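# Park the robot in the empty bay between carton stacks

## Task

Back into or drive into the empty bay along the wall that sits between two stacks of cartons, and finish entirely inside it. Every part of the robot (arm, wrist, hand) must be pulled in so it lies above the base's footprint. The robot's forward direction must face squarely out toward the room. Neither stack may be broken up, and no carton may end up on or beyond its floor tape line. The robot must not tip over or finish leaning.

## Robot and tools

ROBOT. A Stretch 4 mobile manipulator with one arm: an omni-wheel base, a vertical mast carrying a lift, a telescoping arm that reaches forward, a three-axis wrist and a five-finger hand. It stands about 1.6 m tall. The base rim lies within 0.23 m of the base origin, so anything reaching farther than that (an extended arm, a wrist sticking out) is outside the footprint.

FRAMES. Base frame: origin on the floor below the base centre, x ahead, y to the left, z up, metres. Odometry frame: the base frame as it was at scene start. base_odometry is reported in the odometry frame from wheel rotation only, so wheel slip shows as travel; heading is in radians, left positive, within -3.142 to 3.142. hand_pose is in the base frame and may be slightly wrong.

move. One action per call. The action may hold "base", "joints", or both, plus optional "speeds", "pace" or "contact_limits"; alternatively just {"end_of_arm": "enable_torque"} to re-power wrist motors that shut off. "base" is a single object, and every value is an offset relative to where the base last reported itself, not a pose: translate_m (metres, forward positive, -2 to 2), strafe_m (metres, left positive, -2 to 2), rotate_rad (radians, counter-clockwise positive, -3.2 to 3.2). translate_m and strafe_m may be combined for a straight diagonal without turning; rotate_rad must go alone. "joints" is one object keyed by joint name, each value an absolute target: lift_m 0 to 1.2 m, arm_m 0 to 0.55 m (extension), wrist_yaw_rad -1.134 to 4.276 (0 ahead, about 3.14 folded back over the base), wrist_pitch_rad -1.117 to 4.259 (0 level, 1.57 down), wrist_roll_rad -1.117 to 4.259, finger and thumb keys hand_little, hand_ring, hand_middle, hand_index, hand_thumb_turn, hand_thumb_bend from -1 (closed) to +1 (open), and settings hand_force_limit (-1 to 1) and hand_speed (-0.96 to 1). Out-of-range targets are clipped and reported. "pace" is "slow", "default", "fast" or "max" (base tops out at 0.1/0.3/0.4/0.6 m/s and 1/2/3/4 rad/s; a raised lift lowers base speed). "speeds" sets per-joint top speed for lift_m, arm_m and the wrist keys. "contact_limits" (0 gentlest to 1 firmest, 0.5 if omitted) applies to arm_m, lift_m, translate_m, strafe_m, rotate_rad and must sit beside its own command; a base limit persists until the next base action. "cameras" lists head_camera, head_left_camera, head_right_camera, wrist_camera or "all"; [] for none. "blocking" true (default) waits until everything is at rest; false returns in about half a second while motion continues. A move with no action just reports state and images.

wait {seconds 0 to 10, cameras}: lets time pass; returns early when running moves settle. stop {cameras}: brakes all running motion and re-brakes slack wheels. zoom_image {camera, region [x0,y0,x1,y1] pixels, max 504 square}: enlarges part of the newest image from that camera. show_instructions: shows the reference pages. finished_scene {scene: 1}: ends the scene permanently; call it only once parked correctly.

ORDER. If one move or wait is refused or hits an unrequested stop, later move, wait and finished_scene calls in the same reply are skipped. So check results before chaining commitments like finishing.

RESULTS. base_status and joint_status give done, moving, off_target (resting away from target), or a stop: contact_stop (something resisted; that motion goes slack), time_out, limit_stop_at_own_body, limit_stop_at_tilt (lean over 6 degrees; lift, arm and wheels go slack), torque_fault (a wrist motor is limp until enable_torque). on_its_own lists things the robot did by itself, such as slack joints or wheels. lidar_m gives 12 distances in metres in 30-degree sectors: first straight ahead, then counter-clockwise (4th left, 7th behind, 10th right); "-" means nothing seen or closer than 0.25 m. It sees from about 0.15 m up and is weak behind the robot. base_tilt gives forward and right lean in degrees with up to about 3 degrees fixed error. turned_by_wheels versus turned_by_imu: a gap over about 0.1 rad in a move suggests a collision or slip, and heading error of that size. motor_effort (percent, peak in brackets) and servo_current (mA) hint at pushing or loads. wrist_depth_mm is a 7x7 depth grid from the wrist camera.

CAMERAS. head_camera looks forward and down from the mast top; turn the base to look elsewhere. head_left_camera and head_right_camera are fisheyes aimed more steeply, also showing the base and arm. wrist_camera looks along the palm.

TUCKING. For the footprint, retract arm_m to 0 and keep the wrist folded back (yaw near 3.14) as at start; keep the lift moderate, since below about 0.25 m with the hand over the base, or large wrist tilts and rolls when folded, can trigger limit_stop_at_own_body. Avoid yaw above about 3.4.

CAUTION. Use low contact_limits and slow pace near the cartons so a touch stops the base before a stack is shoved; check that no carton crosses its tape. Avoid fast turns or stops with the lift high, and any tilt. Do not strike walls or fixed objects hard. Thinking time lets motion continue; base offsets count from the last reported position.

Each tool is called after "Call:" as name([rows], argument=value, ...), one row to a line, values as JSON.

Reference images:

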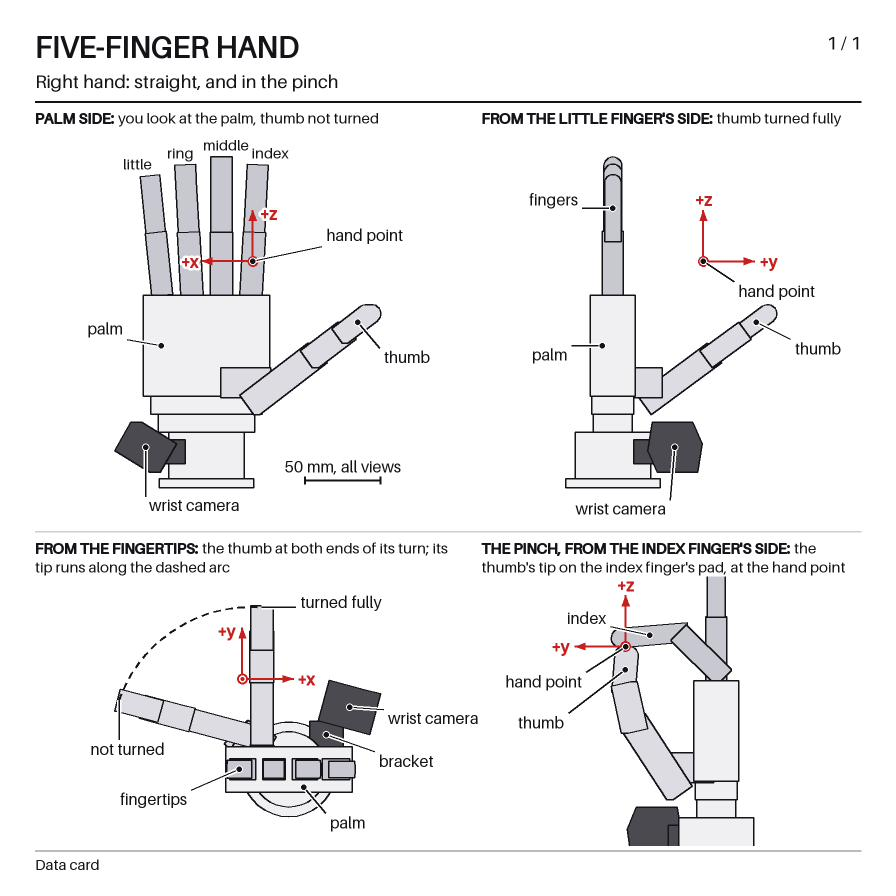

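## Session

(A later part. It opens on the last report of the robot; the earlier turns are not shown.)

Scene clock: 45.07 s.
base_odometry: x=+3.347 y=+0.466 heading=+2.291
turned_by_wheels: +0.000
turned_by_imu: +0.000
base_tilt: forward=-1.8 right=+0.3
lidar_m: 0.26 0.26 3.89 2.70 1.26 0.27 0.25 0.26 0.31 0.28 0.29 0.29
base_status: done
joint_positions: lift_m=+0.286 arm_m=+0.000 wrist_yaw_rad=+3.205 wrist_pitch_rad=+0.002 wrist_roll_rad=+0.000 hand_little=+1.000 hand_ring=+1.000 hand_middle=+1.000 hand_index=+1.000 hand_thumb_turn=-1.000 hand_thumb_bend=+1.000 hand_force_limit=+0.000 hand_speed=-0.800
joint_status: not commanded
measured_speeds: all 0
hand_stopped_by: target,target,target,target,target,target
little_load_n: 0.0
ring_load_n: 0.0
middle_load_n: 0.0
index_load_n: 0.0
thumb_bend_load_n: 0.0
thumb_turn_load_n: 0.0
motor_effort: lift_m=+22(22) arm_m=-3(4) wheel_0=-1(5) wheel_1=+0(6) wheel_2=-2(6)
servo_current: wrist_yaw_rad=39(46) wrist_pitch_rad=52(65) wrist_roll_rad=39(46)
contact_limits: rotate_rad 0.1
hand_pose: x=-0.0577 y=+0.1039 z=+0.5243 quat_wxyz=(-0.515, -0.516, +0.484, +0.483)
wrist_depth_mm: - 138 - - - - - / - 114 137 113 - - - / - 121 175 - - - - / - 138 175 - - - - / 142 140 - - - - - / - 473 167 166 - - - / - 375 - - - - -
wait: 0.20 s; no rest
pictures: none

Call:
move(base={"rotate_rad": 1.614}, pace="slow", contact_limits={"rotate_rad": 0.1}, cameras=["all"])

Call:
wait(seconds=0.2)

Call:
zoom_image(camera="head_left_camera", region=[130, 400, 330, 600])

Call:
zoom_image(camera="head_right_camera", region=[90, 400, 290, 600])

Scene clock: 48.17 s.
move: done
base_odometry: x=+3.347 y=+0.466 heading=-2.378
turned_by_wheels: +1.614
turned_by_imu: +1.591
base_tilt: forward=-1.8 right=+0.3
lidar_m: 2.70 1.21 0.27 0.25 0.27 0.30 0.28 0.29 0.29 0.26 0.28 3.89
base_status: done
joint_positions: lift_m=+0.286 arm_m=+0.000 wrist_yaw_rad=+3.205 wrist_pitch_rad=+0.002 wrist_roll_rad=+0.000 hand_little=+1.000 hand_ring=+1.000 hand_middle=+1.000 hand_index=+1.000 hand_thumb_turn=-1.000 hand_thumb_bend=+1.000 hand_force_limit=+0.000 hand_speed=-0.800
joint_status: not commanded
measured_speeds: all 0
hand_stopped_by: target,target,target,target,target,target
little_load_n: 0.0
ring_load_n: 0.0
middle_load_n: 0.0
index_load_n: 0.0
thumb_bend_load_n: 0.0
thumb_turn_load_n: 0.0
motor_effort: lift_m=+22(22) arm_m=-4(4) wheel_0=+0(5) wheel_1=-1(5) wheel_2=-1(6)
servo_current: wrist_yaw_rad=33(46) wrist_pitch_rad=52(65) wrist_roll_rad=39(46)
contact_limits: rotate_rad 0.1
hand_pose: x=-0.0577 y=+0.1039 z=+0.5243 quat_wxyz=(-0.515, -0.516, +0.484, +0.483)
wrist_depth_mm: - 138 424 424 424 418 413 / - 114 137 421 418 418 415 / - 120 174 424 - 418 413 / - 138 181 424 - 418 415 / 142 433 430 427 - 418 415 / - 433 430 166 - 418 418 / - 430 - - - - 340
pictures: head_camera, head_left_camera, head_right_camera, wrist_camera
Images, in order (width x height): head_camera 420x560, head_left_camera 420x672, head_right_camera 420x672, wrist_camera 616x392.

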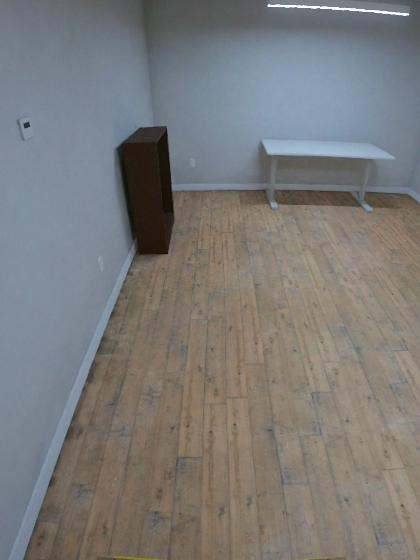

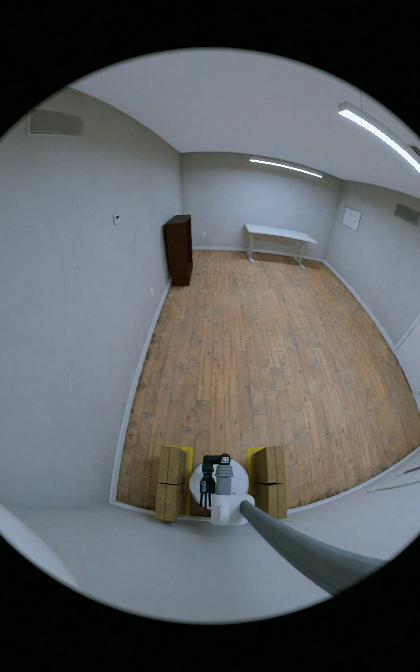

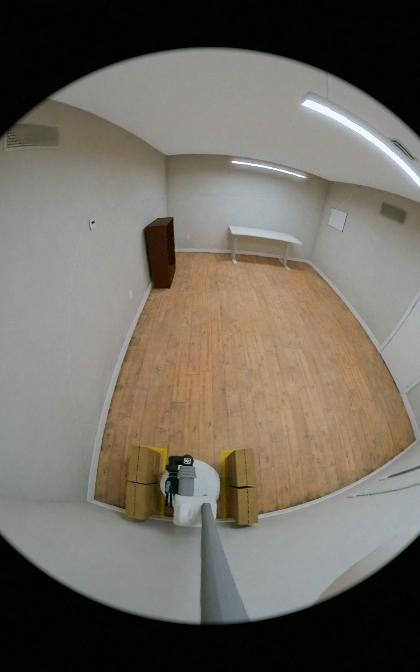

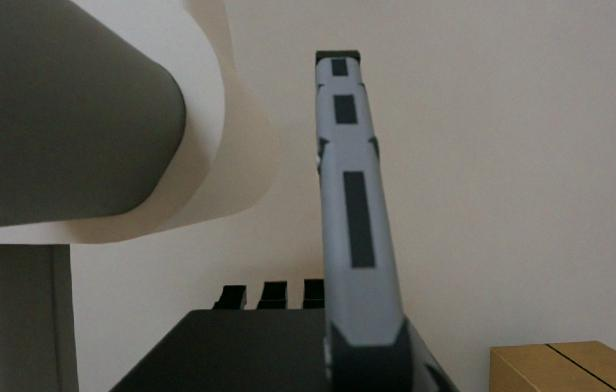

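Scene clock: 48.37 s.
base_odometry: x=+3.347 y=+0.466 heading=-2.378
turned_by_wheels: +0.000
turned_by_imu: +0.000
base_tilt: forward=-1.7 right=+0.3
lidar_m: 2.66 1.21 0.27 0.25 0.27 0.32 0.28 0.31 0.31 0.27 0.26 3.86
base_status: done
joint_positions: lift_m=+0.286 arm_m=+0.000 wrist_yaw_rad=+3.205 wrist_pitch_rad=+0.002 wrist_roll_rad=+0.000 hand_little=+1.000 hand_ring=+1.000 hand_middle=+1.000 hand_index=+1.000 hand_thumb_turn=-1.000 hand_thumb_bend=+1.000 hand_force_limit=+0.000 hand_speed=-0.800
joint_status: not commanded
measured_speeds: all 0
hand_stopped_by: target,target,target,target,target,target
little_load_n: 0.0
ring_load_n: 0.0
middle_load_n: 0.0
index_load_n: 0.0
thumb_bend_load_n: 0.0
thumb_turn_load_n: 0.0
motor_effort: lift_m=+22(22) arm_m=-3(4) wheel_0=+0(5) wheel_1=-2(5) wheel_2=-1(6)
servo_current: wrist_yaw_rad=33(46) wrist_pitch_rad=46(65) wrist_roll_rad=33(46)
contact_limits: rotate_rad 0.1
hand_pose: x=-0.0577 y=+0.1039 z=+0.5243 quat_wxyz=(-0.515, -0.516, +0.484, +0.483)
wrist_depth_mm: - 138 427 421 421 415 415 / - 114 137 424 418 418 413 / - 120 173 424 - 418 415 / - 138 181 424 - 418 418 / 141 433 427 424 - 418 413 / - 430 427 166 - 421 415 / - 433 - - - - 340
wait: 0.20 s; no rest
pictures: none

Scaled by 2.520 from the camera's image (finer frame: 600x960).
This view is cut from an older image: the scene may have changed since it was taken.

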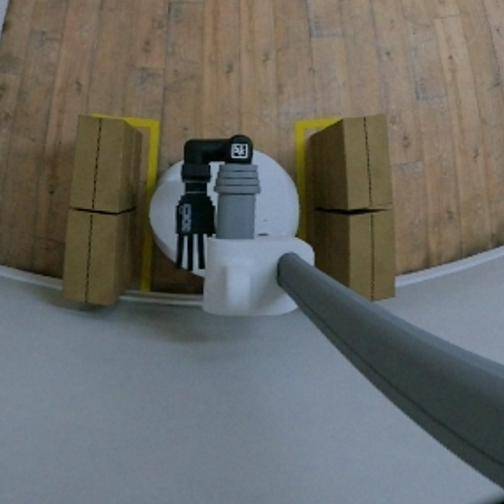

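Scaled by 2.520 from the camera's image (finer frame: 600x960).
This view is cut from an older image: the scene may have changed since it was taken.

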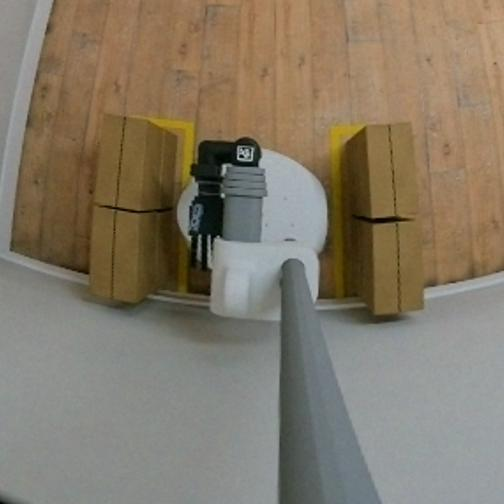

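Call:
finished_scene()

The scene is finished: the task was done.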